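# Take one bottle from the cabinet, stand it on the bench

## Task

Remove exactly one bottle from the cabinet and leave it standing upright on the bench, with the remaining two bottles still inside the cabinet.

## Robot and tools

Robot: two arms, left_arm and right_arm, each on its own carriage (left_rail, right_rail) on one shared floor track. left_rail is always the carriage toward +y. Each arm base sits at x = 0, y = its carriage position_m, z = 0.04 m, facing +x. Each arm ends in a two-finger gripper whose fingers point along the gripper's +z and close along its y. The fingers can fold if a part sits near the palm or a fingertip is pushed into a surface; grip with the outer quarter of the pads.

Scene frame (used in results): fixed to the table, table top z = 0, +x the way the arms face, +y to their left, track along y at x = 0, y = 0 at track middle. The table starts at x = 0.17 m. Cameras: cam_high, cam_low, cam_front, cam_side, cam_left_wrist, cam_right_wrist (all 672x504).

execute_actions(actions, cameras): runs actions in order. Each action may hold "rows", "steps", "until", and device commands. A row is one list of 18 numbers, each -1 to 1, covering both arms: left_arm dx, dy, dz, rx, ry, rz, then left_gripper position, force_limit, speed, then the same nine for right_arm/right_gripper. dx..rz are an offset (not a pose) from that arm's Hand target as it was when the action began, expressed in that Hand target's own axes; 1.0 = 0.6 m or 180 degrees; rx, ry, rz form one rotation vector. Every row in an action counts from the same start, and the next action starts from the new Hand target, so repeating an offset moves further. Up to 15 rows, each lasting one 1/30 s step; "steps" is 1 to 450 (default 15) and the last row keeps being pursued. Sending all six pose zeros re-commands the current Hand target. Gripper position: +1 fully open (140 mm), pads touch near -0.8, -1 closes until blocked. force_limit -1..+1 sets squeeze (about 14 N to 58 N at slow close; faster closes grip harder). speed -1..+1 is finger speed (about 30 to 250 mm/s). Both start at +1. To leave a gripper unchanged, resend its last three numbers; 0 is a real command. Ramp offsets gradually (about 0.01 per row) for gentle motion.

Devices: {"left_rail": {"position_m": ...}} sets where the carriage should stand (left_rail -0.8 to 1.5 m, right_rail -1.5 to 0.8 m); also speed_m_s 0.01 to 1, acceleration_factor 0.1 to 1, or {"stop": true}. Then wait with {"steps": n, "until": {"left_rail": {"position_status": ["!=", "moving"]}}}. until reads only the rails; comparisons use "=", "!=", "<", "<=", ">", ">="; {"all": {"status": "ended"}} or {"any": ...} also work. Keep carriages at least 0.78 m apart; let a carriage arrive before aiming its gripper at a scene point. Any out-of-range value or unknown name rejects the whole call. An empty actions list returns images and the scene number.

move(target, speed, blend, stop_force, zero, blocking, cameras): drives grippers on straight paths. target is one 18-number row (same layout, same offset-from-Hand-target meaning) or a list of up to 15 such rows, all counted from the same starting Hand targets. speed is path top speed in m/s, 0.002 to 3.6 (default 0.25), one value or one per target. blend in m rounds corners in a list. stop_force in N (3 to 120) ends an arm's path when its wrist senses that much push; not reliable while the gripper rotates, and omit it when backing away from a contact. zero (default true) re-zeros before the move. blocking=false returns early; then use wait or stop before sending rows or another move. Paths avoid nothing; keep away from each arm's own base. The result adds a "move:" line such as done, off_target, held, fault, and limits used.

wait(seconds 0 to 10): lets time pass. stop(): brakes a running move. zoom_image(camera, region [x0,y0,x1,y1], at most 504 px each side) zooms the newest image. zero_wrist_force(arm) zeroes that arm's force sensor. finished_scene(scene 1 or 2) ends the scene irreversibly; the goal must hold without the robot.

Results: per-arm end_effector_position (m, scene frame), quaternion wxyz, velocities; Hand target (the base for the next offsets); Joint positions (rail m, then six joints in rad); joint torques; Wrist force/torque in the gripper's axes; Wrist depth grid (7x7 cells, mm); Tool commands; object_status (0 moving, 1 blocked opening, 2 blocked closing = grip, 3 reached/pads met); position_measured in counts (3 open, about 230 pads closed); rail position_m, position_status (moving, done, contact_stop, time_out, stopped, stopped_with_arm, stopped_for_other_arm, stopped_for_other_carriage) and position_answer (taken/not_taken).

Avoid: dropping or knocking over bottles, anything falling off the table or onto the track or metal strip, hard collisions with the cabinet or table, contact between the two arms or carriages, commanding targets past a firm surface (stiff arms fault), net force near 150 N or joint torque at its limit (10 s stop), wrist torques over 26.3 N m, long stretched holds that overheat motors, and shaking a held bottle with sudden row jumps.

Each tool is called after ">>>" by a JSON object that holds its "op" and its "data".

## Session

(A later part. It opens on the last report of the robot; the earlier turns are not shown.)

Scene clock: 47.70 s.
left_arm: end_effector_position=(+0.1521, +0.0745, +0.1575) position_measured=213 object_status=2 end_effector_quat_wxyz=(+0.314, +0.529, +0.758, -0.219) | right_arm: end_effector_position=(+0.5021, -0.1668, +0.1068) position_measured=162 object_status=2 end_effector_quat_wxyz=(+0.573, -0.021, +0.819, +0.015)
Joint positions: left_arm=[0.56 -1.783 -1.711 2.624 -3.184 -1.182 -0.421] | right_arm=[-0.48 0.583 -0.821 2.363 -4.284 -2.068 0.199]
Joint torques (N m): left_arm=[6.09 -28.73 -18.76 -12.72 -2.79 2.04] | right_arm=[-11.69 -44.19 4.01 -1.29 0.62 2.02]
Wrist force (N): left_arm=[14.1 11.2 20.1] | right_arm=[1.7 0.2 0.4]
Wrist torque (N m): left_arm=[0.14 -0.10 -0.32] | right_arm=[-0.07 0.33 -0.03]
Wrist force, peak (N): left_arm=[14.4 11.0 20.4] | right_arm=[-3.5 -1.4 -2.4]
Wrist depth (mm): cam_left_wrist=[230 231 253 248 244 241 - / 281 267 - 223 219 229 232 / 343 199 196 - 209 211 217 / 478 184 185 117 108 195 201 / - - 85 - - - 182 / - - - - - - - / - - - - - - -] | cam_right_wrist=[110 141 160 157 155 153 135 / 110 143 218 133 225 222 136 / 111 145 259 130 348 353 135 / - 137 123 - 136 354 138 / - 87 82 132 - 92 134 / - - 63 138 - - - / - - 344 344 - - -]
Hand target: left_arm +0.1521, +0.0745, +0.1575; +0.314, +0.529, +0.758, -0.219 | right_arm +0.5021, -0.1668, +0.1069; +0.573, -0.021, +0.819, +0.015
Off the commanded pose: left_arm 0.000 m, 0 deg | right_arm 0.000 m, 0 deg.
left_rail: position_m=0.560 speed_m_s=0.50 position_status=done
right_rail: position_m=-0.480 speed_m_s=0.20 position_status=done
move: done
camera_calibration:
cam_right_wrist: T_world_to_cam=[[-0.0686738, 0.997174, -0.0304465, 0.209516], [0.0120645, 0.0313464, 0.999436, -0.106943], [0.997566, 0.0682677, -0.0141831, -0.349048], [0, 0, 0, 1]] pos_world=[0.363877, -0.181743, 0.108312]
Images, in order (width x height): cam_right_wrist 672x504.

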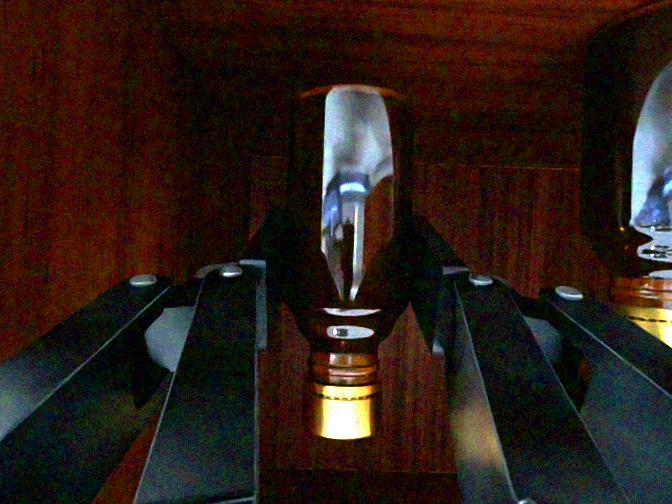

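>>> {"op": "move", "data": {"target": [0,0,0,0,0,0,-1,-0.5,-1,0.0741,0,-0.2037,0,0,0,-1,-0.3,-1], "speed": 0.08}}

>>> {"op": "execute_actions", "data": {"actions": [{"right_rail":{"position_m":-0.83,"acceleration_factor":0.15,"speed_m_s":0.15},"steps":300,"until":{"right_rail":{"position_status":["!=","moving"]}}}]}}

>>> {"op": "move", "data": {"target": [0,0,0,0,0,0,-1,-0.5,-1,0.0057,0,0.1795,0,0,0,-1,-0.3,-1], "speed": 0.08, "cameras": ["cam_right_wrist","cam_high"]}}

Scene clock: 50.27 s.
left_arm: end_effector_position=(+0.1521, +0.0745, +0.1575) position_measured=213 object_status=2 end_effector_quat_wxyz=(+0.314, +0.529, +0.758, -0.219) | right_arm: end_effector_position=(+0.3723, -0.1734, +0.1069) position_measured=162 object_status=2 end_effector_quat_wxyz=(+0.573, -0.021, +0.819, +0.015)
Joint positions: left_arm=[0.56 -1.783 -1.711 2.624 -3.184 -1.182 -0.421] | right_arm=[-0.48 0.846 -0.814 2.554 -4.403 -2.306 0.335]
Joint torques (N m): left_arm=[5.82 -28.46 -18.99 -12.71 -2.88 2.06] | right_arm=[12.67 -24.43 8.89 -0.95 -3.31 1.91]
Wrist force (N): left_arm=[14.3 11.1 19.9] | right_arm=[1.9 0.5 0.6]
Wrist torque (N m): left_arm=[0.13 -0.15 -0.32] | right_arm=[-0.02 0.28 -0.13]
Wrist force, peak (N): left_arm=[14.3 11.0 20.4] | right_arm=[2.2 0.8 0.6]
Wrist depth (mm): cam_left_wrist=[232 - 252 254 - - 238 / 282 274 217 223 227 231 234 / 343 323 202 205 206 213 214 / 496 - 185 108 191 192 197 / 531 - 85 - - - 182 / - - - - - - - / - - - - - - -] | cam_right_wrist=[201 199 195 192 189 186 184 / 306 270 218 - 226 223 220 / 507 421 258 - 357 260 285 / - 200 123 - 135 269 284 / - 87 82 132 - 92 277 / - - 63 - - - - / - - 343 328 - - -]
Hand target: left_arm +0.1521, +0.0745, +0.1575; +0.314, +0.529, +0.758, -0.219 | right_arm +0.3722, -0.1734, +0.1070; +0.573, -0.021, +0.819, +0.015
Off the commanded pose: left_arm 0.000 m, 0 deg | right_arm 0.000 m, 0 deg.
left_rail: position_m=0.560 speed_m_s=0.50 position_status=done
right_rail: position_m=-0.480 speed_m_s=0.20 position_status=done
move: done

Scene clock: 53.53 s.
left_arm: end_effector_position=(+0.1521, +0.0745, +0.1575) position_measured=213 object_status=2 end_effector_quat_wxyz=(+0.314, +0.529, +0.758, -0.219) | right_arm: end_effector_position=(+0.3722, -0.5234, +0.1070) position_measured=162 object_status=2 end_effector_quat_wxyz=(+0.573, -0.021, +0.819, +0.015)
Joint positions: left_arm=[0.56 -1.783 -1.711 2.624 -3.184 -1.182 -0.421] | right_arm=[-0.83 0.846 -0.814 2.555 -4.403 -2.306 0.335]
Joint torques (N m): left_arm=[5.46 -28.66 -19.92 -12.82 -2.77 2.23] | right_arm=[12.15 -40.38 3.84 -1.46 -1.91 1.9]
Wrist force (N): left_arm=[14.2 10.9 20.3] | right_arm=[1.8 0.2 0.2]
Wrist torque (N m): left_arm=[0.08 -0.14 -0.32] | right_arm=[-0.09 0.30 -0.13]
Wrist force, peak (N): left_arm=[14.3 11.0 20.4] | right_arm=[2.0 0.8 1.1]
Wrist depth (mm): cam_left_wrist=[231 239 254 244 - - - / 294 270 218 224 230 229 231 / - - - - 206 212 216 / 492 184 187 - 191 195 194 / - - 85 - - - 183 / - - - - - - - / - - - - - - -] | cam_right_wrist=[203 198 195 191 189 186 184 / 306 297 287 130 252 267 265 / 614 507 - 127 379 480 365 / - - 111 - 135 479 366 / - 87 82 129 - 92 323 / - - 60 136 - - - / - - - - - - -]
Hand target: left_arm +0.1521, +0.0745, +0.1575; +0.314, +0.529, +0.758, -0.219 | right_arm +0.3722, -0.5234, +0.1070; +0.573, -0.021, +0.819, +0.015
Tool commands: left_gripper/position=-1.0 left_gripper/force_limit=-0.5 left_gripper/speed=-1.0 right_gripper/position=-1.0 right_gripper/force_limit=-0.3 right_gripper/speed=-1.0
Off the commanded pose: left_arm 0.000 m, 0 deg | right_arm 0.000 m, 0 deg.
left_rail: position_m=0.560 speed_m_s=0.50 position_status=done
right_rail: position_m=-0.830 speed_m_s=0.15 position_status=done

Scene clock: 55.47 s.
left_arm: end_effector_position=(+0.1521, +0.0745, +0.1575) position_measured=213 object_status=2 end_effector_quat_wxyz=(+0.314, +0.529, +0.758, -0.219) | right_arm: end_effector_position=(+0.4720, -0.5183, +0.0670) position_measured=162 object_status=2 end_effector_quat_wxyz=(+0.573, -0.021, +0.819, +0.015)
Joint positions: left_arm=[0.56 -1.783 -1.711 2.624 -3.184 -1.182 -0.421] | right_arm=[-0.83 0.631 -0.684 2.379 -4.426 -2.112 0.221]
Joint torques (N m): left_arm=[5.67 -28.72 -18.93 -12.79 -2.95 2.02] | right_arm=[-13.43 -22.02 -7.36 -1.33 1.96 -1.52]
Wrist force (N): left_arm=[14.1 10.9 20.2] | right_arm=[1.8 0.3 0.6]
Wrist torque (N m): left_arm=[0.08 -0.11 -0.32] | right_arm=[-0.06 0.30 -0.02]
Wrist force, peak (N): left_arm=[14.1 11.1 20.4] | right_arm=[2.4 0.4 0.5]
Wrist depth (mm): cam_left_wrist=[231 236 253 249 - - - / - 270 217 225 236 229 233 / 360 200 199 - 206 211 215 / - 186 187 116 191 195 196 / - - 85 - - - 183 / - - - - - - - / - - - - - - -] | cam_right_wrist=[124 129 127 118 117 115 120 / 188 184 178 128 154 153 163 / 377 364 343 128 269 302 295 / - 4130 111 - 130 - 366 / - 87 82 - - 92 321 / - - 60 136 - - - / - - - - - - -]
Hand target: left_arm +0.1521, +0.0745, +0.1575; +0.314, +0.529, +0.758, -0.219 | right_arm +0.4721, -0.5183, +0.0669; +0.573, -0.021, +0.819, +0.015
Off the commanded pose: left_arm 0.000 m, 0 deg | right_arm 0.000 m, 0 deg.
left_rail: position_m=0.560 speed_m_s=0.50 position_status=done
right_rail: position_m=-0.830 speed_m_s=0.15 position_status=done
move: done
camera_calibration:
cam_right_wrist: T_world_to_cam=[[-0.0685742, 0.997181, -0.0304411, 0.556711], [0.0120682, 0.0313398, 0.999436, -0.0556893], [0.997573, 0.0681681, -0.0141833, -0.295647], [0, 0, 0, 1]] pos_world=[0.333777, -0.533243, 0.0684115]
Images, in order (width x height): cam_high 672x504, cam_right_wrist 672x504.

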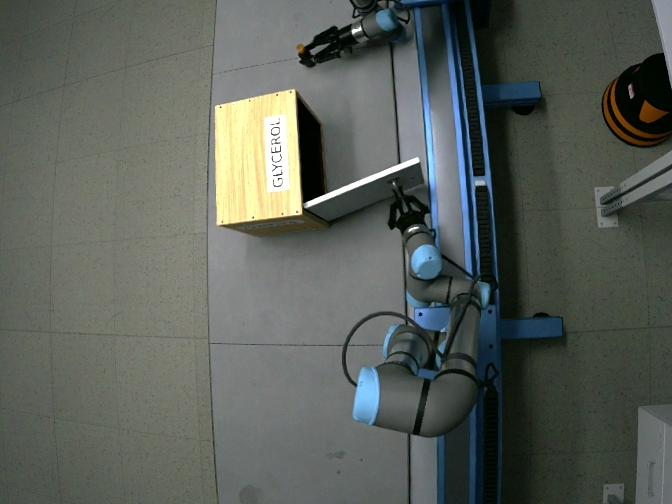

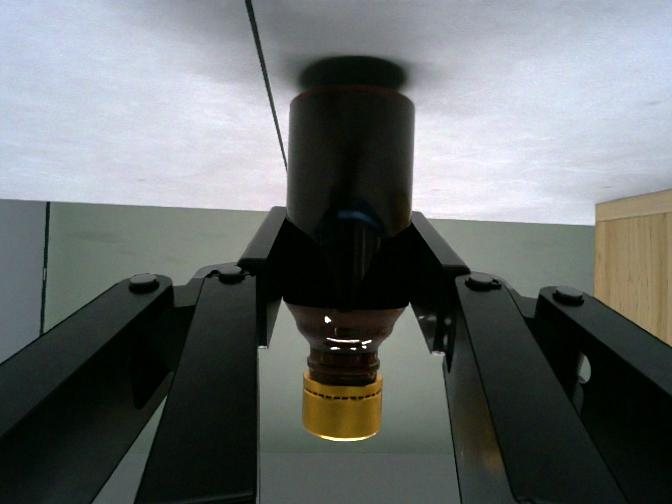

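>>> {"op": "move", "data": {"target": [0,0,0,0,0,0,-1,-0.5,-1,0.035,0,0.0127,0,0,0,-1,-0.3,-1], "speed": 0.006, "stop_force": 4, "cameras": ["cam_right_wrist"]}}

Scene clock: 58.20 s.
left_arm: end_effector_position=(+0.1521, +0.0745, +0.1575) position_measured=213 object_status=2 end_effector_quat_wxyz=(+0.314, +0.529, +0.758, -0.219) | right_arm: end_effector_position=(+0.4721, -0.5183, +0.0589) position_measured=162 object_status=2 end_effector_quat_wxyz=(+0.573, -0.021, +0.819, +0.015)
Joint positions: left_arm=[0.56 -1.783 -1.711 2.624 -3.184 -1.182 -0.421] | right_arm=[-0.83 0.631 -0.657 2.371 -4.445 -2.112 0.22]
Joint torques (N m): left_arm=[4.89 -29.3 -18.67 -12.9 -2.92 1.98] | right_arm=[-9.89 -44.77 8.76 -0.82 0.81 0.77]
Wrist force (N): left_arm=[14.1 10.9 20.2] | right_arm=[-1.2 1.0 -0.1]
Wrist torque (N m): left_arm=[0.09 -0.11 -0.32] | right_arm=[-0.04 0.31 0.06]
Wrist force, peak (N): left_arm=[14.2 11.0 20.4] | right_arm=[-6.0 -0.3 -3.4]
Wrist depth (mm): cam_left_wrist=[231 228 243 - - - - / 282 279 217 223 219 237 234 / 372 205 199 - 206 212 215 / 603 - 185 118 191 194 199 / - - 85 - - - 180 / - - - - - - - / - - - - - - -] | cam_right_wrist=[116 107 104 103 101 100 94 / 181 158 156 - 147 145 143 / 334 316 301 - 277 266 257 / - - 111 - 134 567 364 / - 87 82 - - 92 320 / - - 60 135 - - - / - - - - - - -]
Hand target: left_arm +0.1521, +0.0745, +0.1575; +0.314, +0.529, +0.758, -0.219 | right_arm +0.4721, -0.5183, +0.0589; +0.573, -0.021, +0.819, +0.015 (not the last commanded pose)
Off the commanded pose: left_arm 0.000 m, 0 deg | right_arm 0.014 m, 0 deg.
left_rail: position_m=0.560 speed_m_s=0.50 position_status=done
right_rail: position_m=-0.830 speed_m_s=0.15 position_status=done
move: contact (right_arm)
camera_calibration:
cam_right_wrist: T_world_to_cam=[[-0.0685742, 0.997181, -0.0304411, 0.556474], [0.0120682, 0.0313398, 0.999436, -0.047695], [0.997573, 0.0681681, -0.0141833, -0.29586], [0, 0, 0, 1]] pos_world=[0.333877, -0.533243, 0.0604115]
Images, in order (width x height): cam_right_wrist 672x504.

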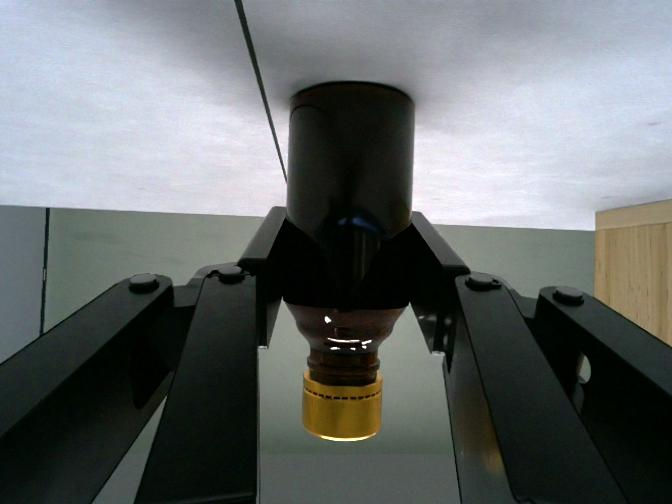

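>>> {"op": "move", "data": {"target": [0,0,0,0,0,0,-1,-0.5,-1,0,0,0,0,0,0,0.2,-0.3,-1]}}

>>> {"op": "move", "data": {"target": [0,0,0,0,0,0,-1,-0.5,-1,-0.02,0,-0.16,0,0,0,0.2,-0.3,-1], "speed": 0.06, "cameras": ["cam_right_wrist"]}}

>>> {"op": "move", "data": {"target": [[-0.0491,-0.0063,0.0491,-0.0338,0,-0.0338,-1,-0.5,-1,0,0,0,0,0,0,0.2,-0.3,-1],[-0.0986,-0.0022,0.0986,-0.0675,0,-0.0675,-1,-0.5,-1,0,0,0,0,0,0,0.2,-0.3,-1],[-0.147,0.0125,0.147,-0.1013,0,-0.1013,-1,-0.5,-1,0,0,0,0,0,0,0.2,-0.3,-1],[-0.2137,0.0518,0.2137,-0.1508,0,-0.1508,-1,-0.5,-1,0,0,0,0,0,0,0.2,-0.3,-1]], "speed": 0.06, "blend": [0.01,0.01,0.01,0], "stop_force": 60}}

>>> {"op": "move", "data": {"target": [[-0.0491,-0.0063,0.0491,-0.0338,0,-0.0338,-1,-0.5,-1,0,0,0,0,0,0,0.2,-0.3,-1],[-0.0986,-0.0022,0.0986,-0.0675,0,-0.0675,-1,-0.5,-1,0,0,0,0,0,0,0.2,-0.3,-1],[-0.147,0.0125,0.147,-0.1013,0,-0.1013,-1,-0.5,-1,0,0,0,0,0,0,0.2,-0.3,-1],[-0.193,0.037,0.193,-0.135,0,-0.135,-1,-0.5,-1,0,0,0,0,0,0,0.2,-0.3,-1]], "speed": [0.06,0.06,0.06,0.03], "blend": [0.01,0.01,0.01,0], "stop_force": 50, "cameras": ["cam_side","cam_left_wrist"]}}

Scene clock: 60.27 s.
left_arm: end_effector_position=(+0.1521, +0.0745, +0.1575) position_measured=213 object_status=2 end_effector_quat_wxyz=(+0.314, +0.529, +0.758, -0.219) | right_arm: end_effector_position=(+0.4721, -0.5183, +0.0589) position_measured=104 object_status=0 end_effector_quat_wxyz=(+0.573, -0.021, +0.819, +0.015)
Joint positions: left_arm=[0.56 -1.783 -1.711 2.624 -3.184 -1.182 -0.421] | right_arm=[-0.83 0.631 -0.657 2.371 -4.445 -2.112 0.22]
Joint torques (N m): left_arm=[5.67 -28.49 -18.51 -12.73 -2.89 2.11] | right_arm=[-9.68 -44.75 7.92 -3.5 0.81 0.8]
Wrist force (N): left_arm=[14.1 11.0 20.2] | right_arm=[-0.4 0.4 -0.6]
Wrist torque (N m): left_arm=[0.09 -0.10 -0.32] | right_arm=[-0.03 0.22 -0.04]
Wrist force, peak (N): left_arm=[14.3 11.0 20.3] | right_arm=[-1.3 0.9 0.2]
Wrist depth (mm): cam_left_wrist=[239 240 252 253 - 225 - / 281 267 218 223 227 225 229 / 359 200 203 212 210 211 220 / 519 179 180 - 189 197 198 / - - 85 - - - 182 / - - - - - - - / - - - - - - -] | cam_right_wrist=[116 107 104 102 101 100 94 / 181 159 155 - 148 145 143 / 331 316 258 - 273 266 257 / - - 138 - 149 119 366 / - 75 - - - 106 88 / - - - 137 4055 - - / - - 3484 - - - -]
Hand target: left_arm +0.1521, +0.0745, +0.1575; +0.314, +0.529, +0.758, -0.219 | right_arm +0.4721, -0.5183, +0.0589; +0.573, -0.021, +0.819, +0.015
Off the commanded pose: left_arm 0.000 m, 0 deg | right_arm 0.000 m, 0 deg.
left_rail: position_m=0.560 speed_m_s=0.50 position_status=done
right_rail: position_m=-0.830 speed_m_s=0.15 position_status=done
move: done

Scene clock: 62.43 s.
left_arm: end_effector_position=(+0.1521, +0.0745, +0.1575) position_measured=213 object_status=2 end_effector_quat_wxyz=(+0.314, +0.529, +0.758, -0.219) | right_arm: end_effector_position=(+0.3862, -0.5227, +0.1030) position_measured=104 object_status=3 end_effector_quat_wxyz=(+0.573, -0.021, +0.819, +0.015)
Joint positions: left_arm=[0.56 -1.783 -1.711 2.624 -3.184 -1.182 -0.421] | right_arm=[-0.83 0.81 -0.799 2.535 -4.412 -2.274 0.314]
Joint torques (N m): left_arm=[5.37 -29 -19.17 -12.85 -3.02 1.85] | right_arm=[11.84 -39.41 8.78 -0.49 -2.73 1.72]
Wrist force (N): left_arm=[14.2 10.9 20.2] | right_arm=[-0.9 0.9 -0.8]
Wrist torque (N m): left_arm=[0.08 -0.12 -0.32] | right_arm=[0.08 0.32 -0.14]
Wrist force, peak (N): left_arm=[14.3 11.0 20.4] | right_arm=[-0.9 0.9 -0.8]
Wrist depth (mm): cam_left_wrist=[232 230 253 252 - 223 - / - 264 218 223 227 228 233 / - 201 200 208 207 211 - / 1805 183 185 117 118 193 197 / - - 85 - - - 183 / - - - - - - - / - - - - - - -] | cam_right_wrist=[195 191 187 184 181 179 177 / 267 282 280 224 264 258 254 / - 459 455 - 489 453 355 / - - 157 - 151 442 367 / - 76 4373 - - 106 88 / - - 4551 - 4551 - - / - - 4055 - - - -]
Hand target: left_arm +0.1521, +0.0745, +0.1575; +0.314, +0.529, +0.758, -0.219 | right_arm +0.3861, -0.5227, +0.1030; +0.573, -0.021, +0.819, +0.015
Off the commanded pose: left_arm 0.000 m, 0 deg | right_arm 0.000 m, 0 deg.
left_rail: position_m=0.560 speed_m_s=0.50 position_status=done
right_rail: position_m=-0.830 speed_m_s=0.15 position_status=done
move: done
camera_calibration:
cam_right_wrist: T_world_to_cam=[[-0.0686723, 0.997178, -0.0303468, 0.55633], [0.0120716, 0.031247, 0.999439, -0.0905478], [0.997566, 0.0682675, -0.0141833, -0.209289], [0, 0, 0, 1]] pos_world=[0.248077, -0.537643, 0.104411]
Images, in order (width x height): cam_right_wrist 672x504.

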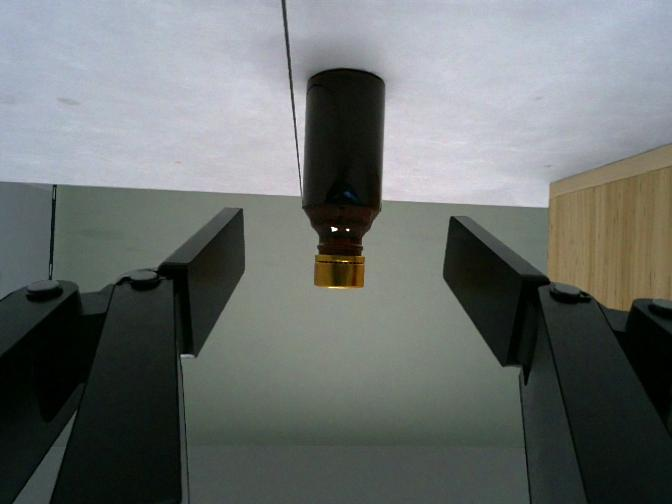

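Scene clock: 69.13 s.
left_arm: end_effector_position=(+0.2439, -0.0849, +0.1575) position_measured=213 object_status=2 end_effector_quat_wxyz=(+0.368, +0.250, +0.889, -0.104) | right_arm: end_effector_position=(+0.3861, -0.5227, +0.1030) position_measured=104 object_status=3 end_effector_quat_wxyz=(+0.573, -0.021, +0.819, +0.015)
Joint positions: left_arm=[0.56 -1.718 -1.25 1.991 -2.684 -0.862 -1.031] | right_arm=[-0.83 0.81 -0.8 2.535 -4.412 -2.274 0.314]
Joint torques (N m): left_arm=[6.12 -32.67 -45.72 -4.81 3.52 -2.23] | right_arm=[12.27 -40.31 8.67 -0.54 -2.88 1.73]
Wrist force (N): left_arm=[6.2 10.1 3.7] | right_arm=[-0.7 0.2 -0.4]
Wrist torque (N m): left_arm=[-0.10 0.00 -0.18] | right_arm=[-0.08 0.28 -0.13]
Wrist force, peak (N): left_arm=[14.4 10.8 20.2] | right_arm=[-1.3 0.7 -0.3]
Wrist depth (mm): cam_left_wrist=[- - 231 - - - - / 291 - 219 223 226 227 231 / - 208 201 - 207 208 214 / - - 187 116 190 196 191 / - - - - - - 181 / - - - - - - - / - - - - - - -] | cam_right_wrist=[195 191 175 185 181 179 177 / 295 285 278 234 263 260 256 / 491 481 452 - 490 448 356 / - - 139 222 149 442 367 / - 75 - - - 106 88 / - - 3186 - - - - / - - - - - - -]
Hand target: left_arm +0.2439, -0.0849, +0.1575; +0.368, +0.250, +0.889, -0.104 | right_arm +0.3861, -0.5227, +0.1030; +0.573, -0.021, +0.819, +0.015
Off the commanded pose: left_arm 0.000 m, 0 deg | right_arm 0.000 m, 0 deg.
left_rail: position_m=0.560 speed_m_s=0.50 position_status=done
right_rail: position_m=-0.830 speed_m_s=0.15 position_status=done
move: done

Scene clock: 76.53 s.
left_arm: end_effector_position=(+0.3952, -0.1513, +0.1575) position_measured=213 object_status=2 end_effector_quat_wxyz=(+0.383, -0.024, +0.924, +0.010) | right_arm: end_effector_position=(+0.3861, -0.5227, +0.1030) position_measured=104 object_status=3 end_effector_quat_wxyz=(+0.573, -0.021, +0.819, +0.015)
Joint positions: left_arm=[0.56 -1.513 -0.88 1.281 -1.979 -0.785 -1.562] | right_arm=[-0.83 0.81 -0.8 2.535 -4.412 -2.274 0.314]
Joint torques (N m): left_arm=[19.83 -41.35 -42.69 -3.52 0.86 -2.07] | right_arm=[13.3 -40.27 8.87 -0.59 -2.85 1.77]
Wrist force (N): left_arm=[6.8 13.9 -16.3] | right_arm=[-0.6 0.3 -0.8]
Wrist torque (N m): left_arm=[-0.06 -0.14 -0.15] | right_arm=[-0.06 0.27 -0.13]
Wrist force, peak (N): left_arm=[-6.7 25.0 -4.8] | right_arm=[-1.3 0.6 -0.4]
Wrist depth (mm): cam_left_wrist=[- 228 237 239 237 - - / 316 221 220 221 223 - 225 / - 199 201 - 204 207 - / - 184 109 116 189 193 191 / 2799 - - - - - 179 / - - - - - - - / - - - - - - -] | cam_right_wrist=[194 191 188 185 181 180 178 / 296 284 275 217 264 259 256 / 492 476 395 - 484 453 356 / - - 138 - 150 449 367 / - 75 - - - 106 88 / - - - - 4373 - - / - - - - - - -]
Hand target: left_arm +0.3952, -0.1513, +0.1575; +0.383, -0.024, +0.924, +0.010 | right_arm +0.3861, -0.5227, +0.1030; +0.573, -0.021, +0.819, +0.015
Off the commanded pose: left_arm 0.000 m, 0 deg | right_arm 0.000 m, 0 deg.
left_rail: position_m=0.560 speed_m_s=0.50 position_status=done
right_rail: position_m=-0.830 speed_m_s=0.15 position_status=done
move: done
camera_calibration:
cam_left_wrist: T_world_to_cam=[[-0.0606086, 0.998126, -0.00844351, 0.184055], [0.413063, 0.0327811, 0.910112, -0.298594], [0.908683, 0.0516729, -0.414276, -0.143557], [0, 0, 0, 1]] pos_world=[0.264941, -0.166504, 0.213836]
Images, in order (width x height): cam_side 672x504, cam_left_wrist 672x504.

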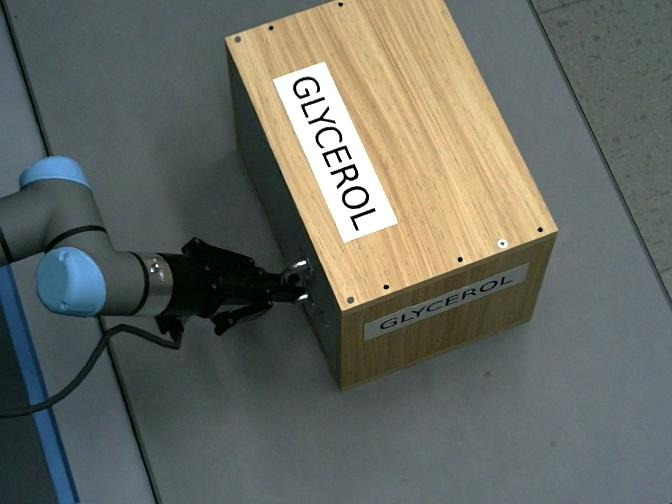

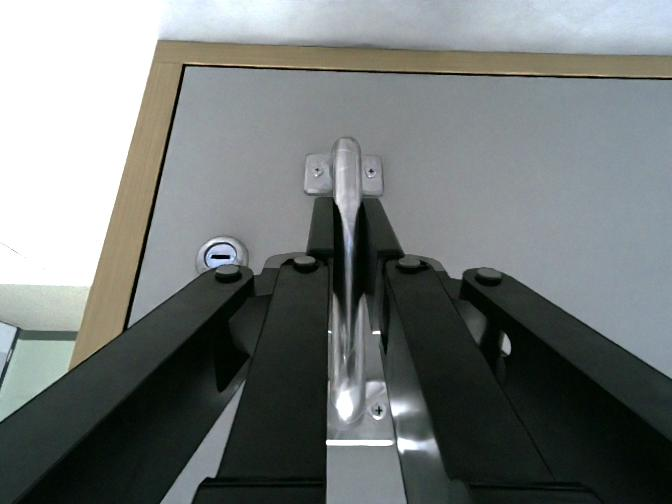

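>>> {"op": "move", "data": {"target": [0,0,0,0,0,0,-0.1,-0.5,-0.8,0,0,0,0,0,0,0.2,-0.3,-1]}}

>>> {"op": "wait", "data": {"seconds": 0.7}}

>>> {"op": "move", "data": {"target": [0,0,-0.17,0,0,0,-0.1,-0.5,-0.8,0,0,0,0,0,0,0.2,-0.3,-1], "speed": 0.1, "cameras": ["cam_side","cam_high","cam_right_wrist"]}}

Scene clock: 77.90 s.
left_arm: end_effector_position=(+0.3953, -0.1513, +0.1575) position_measured=141 object_status=0 end_effector_quat_wxyz=(+0.383, -0.024, +0.924, +0.010) | right_arm: end_effector_position=(+0.3861, -0.5227, +0.1030) position_measured=104 object_status=3 end_effector_quat_wxyz=(+0.573, -0.021, +0.819, +0.015)
Joint positions: left_arm=[0.56 -1.513 -0.88 1.281 -1.979 -0.785 -1.562] | right_arm=[-0.83 0.81 -0.8 2.535 -4.412 -2.274 0.314]
Joint torques (N m): left_arm=[-8.17 -57.38 -31.54 -3.63 1.07 -2.26] | right_arm=[13.06 -40.89 8.99 -0.61 -2.87 1.74]
Wrist force (N): left_arm=[-0.5 -2.0 0.4] | right_arm=[-0.6 0.4 -0.5]
Wrist torque (N m): left_arm=[-0.42 0.06 0.06] | right_arm=[-0.04 0.26 -0.14]
Wrist force, peak (N): left_arm=[7.0 13.9 -16.6] | right_arm=[-1.2 0.2 -0.3]
Wrist depth (mm): cam_left_wrist=[- - 237 236 236 - - / 279 219 - 223 225 226 228 / - 200 201 - 203 206 205 / - 186 128 188 162 192 194 / - - 166 - 171 - 92 / - - - 153 159 - - / - - - 149 - - -] | cam_right_wrist=[195 191 188 184 181 180 178 / 295 261 278 - 265 260 255 / 451 572 443 - 488 452 356 / - - 139 - 149 449 367 / - 75 - 4551 4373 106 88 / - - 4208 3656 - - - / - - - - - - -]
Hand target: left_arm +0.3952, -0.1513, +0.1575; +0.383, -0.024, +0.924, +0.010 | right_arm +0.3861, -0.5227, +0.1030; +0.573, -0.021, +0.819, +0.015
Off the commanded pose: left_arm 0.000 m, 0 deg | right_arm 0.000 m, 0 deg.
left_rail: position_m=0.560 speed_m_s=0.50 position_status=done
right_rail: position_m=-0.830 speed_m_s=0.15 position_status=done
move: done

Scene clock: 78.60 s.
left_arm: end_effector_position=(+0.3952, -0.1513, +0.1575) position_measured=141 object_status=3 end_effector_quat_wxyz=(+0.383, -0.024, +0.924, +0.010) | right_arm: end_effector_position=(+0.3861, -0.5227, +0.1030) position_measured=104 object_status=3 end_effector_quat_wxyz=(+0.573, -0.021, +0.819, +0.015)
Joint positions: left_arm=[0.56 -1.513 -0.88 1.281 -1.979 -0.785 -1.562] | right_arm=[-0.83 0.81 -0.8 2.535 -4.412 -2.274 0.314]
Joint torques (N m): left_arm=[-8.1 -57.18 -25.55 -3.58 1.15 -2.33] | right_arm=[13.01 -40.62 8.44 -0.68 -2.71 1.84]
Wrist force (N): left_arm=[-0.2 -2.1 0.4] | right_arm=[-1.0 0.4 -0.7]
Wrist torque (N m): left_arm=[-0.43 -0.01 0.05] | right_arm=[-0.05 0.35 -0.13]
Wrist force, peak (N): left_arm=[-0.4 -2.3 0.3] | right_arm=[-1.1 0.4 -0.7]
Wrist depth (mm): cam_left_wrist=[- 226 236 235 234 241 - / - 219 214 223 224 227 232 / - 199 201 194 205 206 205 / 519 183 129 188 140 192 191 / - - 166 174 171 - 93 / - - - - - - - / - - - 149 - - -] | cam_right_wrist=[195 191 187 185 180 179 178 / 295 286 278 234 265 259 257 / 584 481 457 - 424 452 355 / 3484 - 159 224 149 443 369 / - 75 - - 4551 106 88 / - - - - - - - / - - - - - - -]
Hand target: left_arm +0.3952, -0.1513, +0.1575; +0.383, -0.024, +0.924, +0.010 | right_arm +0.3861, -0.5227, +0.1030; +0.573, -0.021, +0.819, +0.015
Tool commands: left_gripper/position=-0.1 left_gripper/force_limit=-0.5 left_gripper/speed=-0.8 right_gripper/position=+0.2 right_gripper/force_limit=-0.3 right_gripper/speed=-1.0
Off the commanded pose: left_arm 0.000 m, 0 deg | right_arm 0.000 m, 0 deg.
left_rail: position_m=0.560 speed_m_s=0.50 position_status=done
right_rail: position_m=-0.830 speed_m_s=0.15 position_status=done
wait: 0.70 s

Scene clock: 80.27 s.
left_arm: end_effector_position=(+0.3233, -0.1550, +0.2295) position_measured=141 object_status=3 end_effector_quat_wxyz=(+0.383, -0.024, +0.924, +0.010) | right_arm: end_effector_position=(+0.3861, -0.5227, +0.1030) position_measured=104 object_status=3 end_effector_quat_wxyz=(+0.573, -0.021, +0.819, +0.015)
Joint positions: left_arm=[0.56 -1.612 -0.967 1.208 -1.72 -0.79 -1.701] | right_arm=[-0.83 0.81 -0.8 2.535 -4.412 -2.274 0.314]
Joint torques (N m): left_arm=[-12.49 -58.48 -44.26 -0.49 -0.84 -2.67] | right_arm=[12.96 -40.53 8.87 -0.73 -2.83 1.72]
Wrist force (N): left_arm=[-0.7 -2.1 0.5] | right_arm=[-0.8 0.5 -0.7]
Wrist torque (N m): left_arm=[-0.45 0.14 0.04] | right_arm=[-0.03 0.29 -0.13]
Wrist force, peak (N): left_arm=[-0.7 -2.0 1.1] | right_arm=[-1.1 0.4 -0.4]
Wrist depth (mm): cam_left_wrist=[- - - 341 312 314 - / 405 - 311 317 318 320 324 / - 492 285 294 290 292 295 / - - 128 267 163 270 272 / - - 238 242 246 - 92 / - - 227 228 - - - / - - 215 220 - - -] | cam_right_wrist=[195 191 188 184 181 180 178 / 296 284 277 215 264 259 256 / 496 548 455 216 485 452 353 / - - 140 - 149 448 369 / - 75 - 3845 - 106 88 / - - - - - - - / - - - - - - -]
Hand target: left_arm +0.3232, -0.1550, +0.2296; +0.383, -0.024, +0.924, +0.010 | right_arm +0.3861, -0.5227, +0.1030; +0.573, -0.021, +0.819, +0.015
Off the commanded pose: left_arm 0.000 m, 0 deg | right_arm 0.000 m, 0 deg.
left_rail: position_m=0.560 speed_m_s=0.50 position_status=done
right_rail: position_m=-0.830 speed_m_s=0.15 position_status=done
move: done
camera_calibration:
cam_right_wrist: T_world_to_cam=[[-0.0685728, 0.997185, -0.0303414, 0.556298], [0.0120752, 0.0312404, 0.999439, -0.0906498], [0.997573, 0.0681679, -0.0141835, -0.209143], [0, 0, 0, 1]] pos_world=[0.247877, -0.537643, 0.104511]
Images, in order (width x height): cam_high 672x504, cam_side 672x504, cam_right_wrist 672x504.

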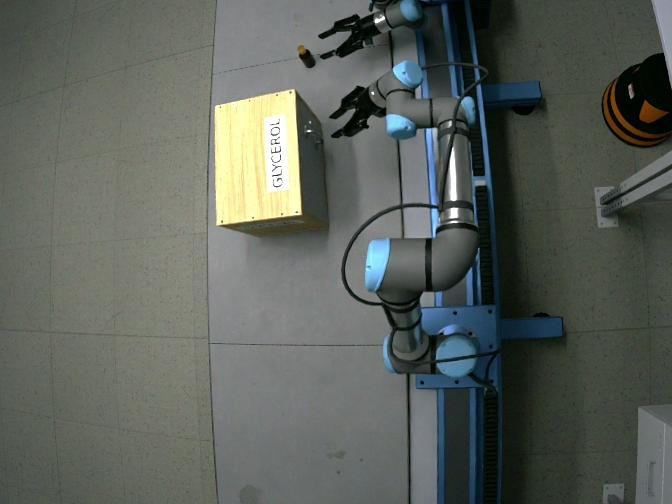

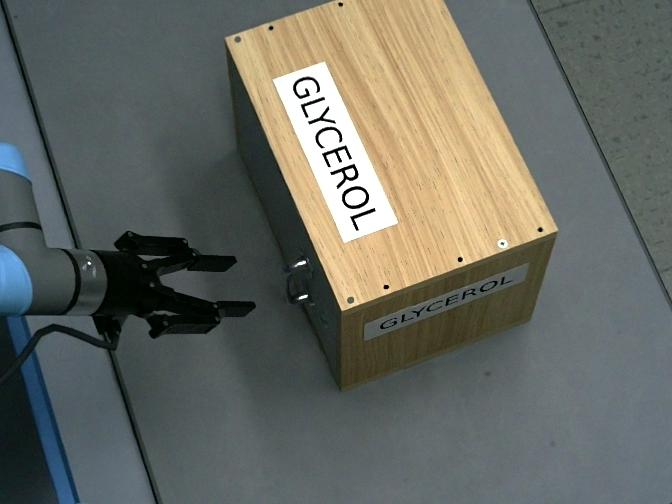

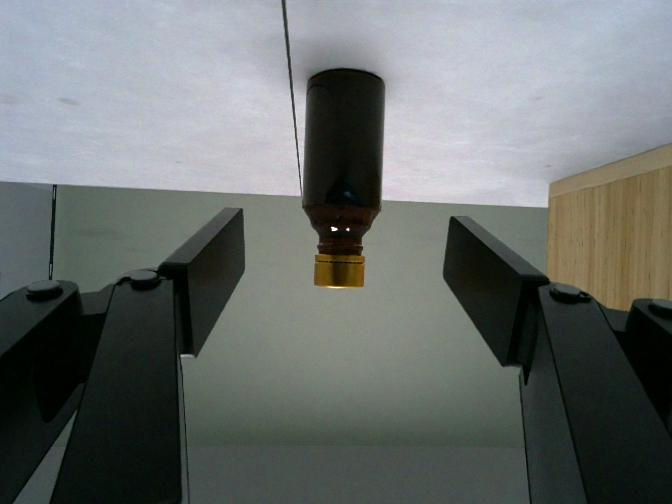

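>>> {"op": "finished_scene", "data": {"scene": 2}}

The scene is finished: the task was done.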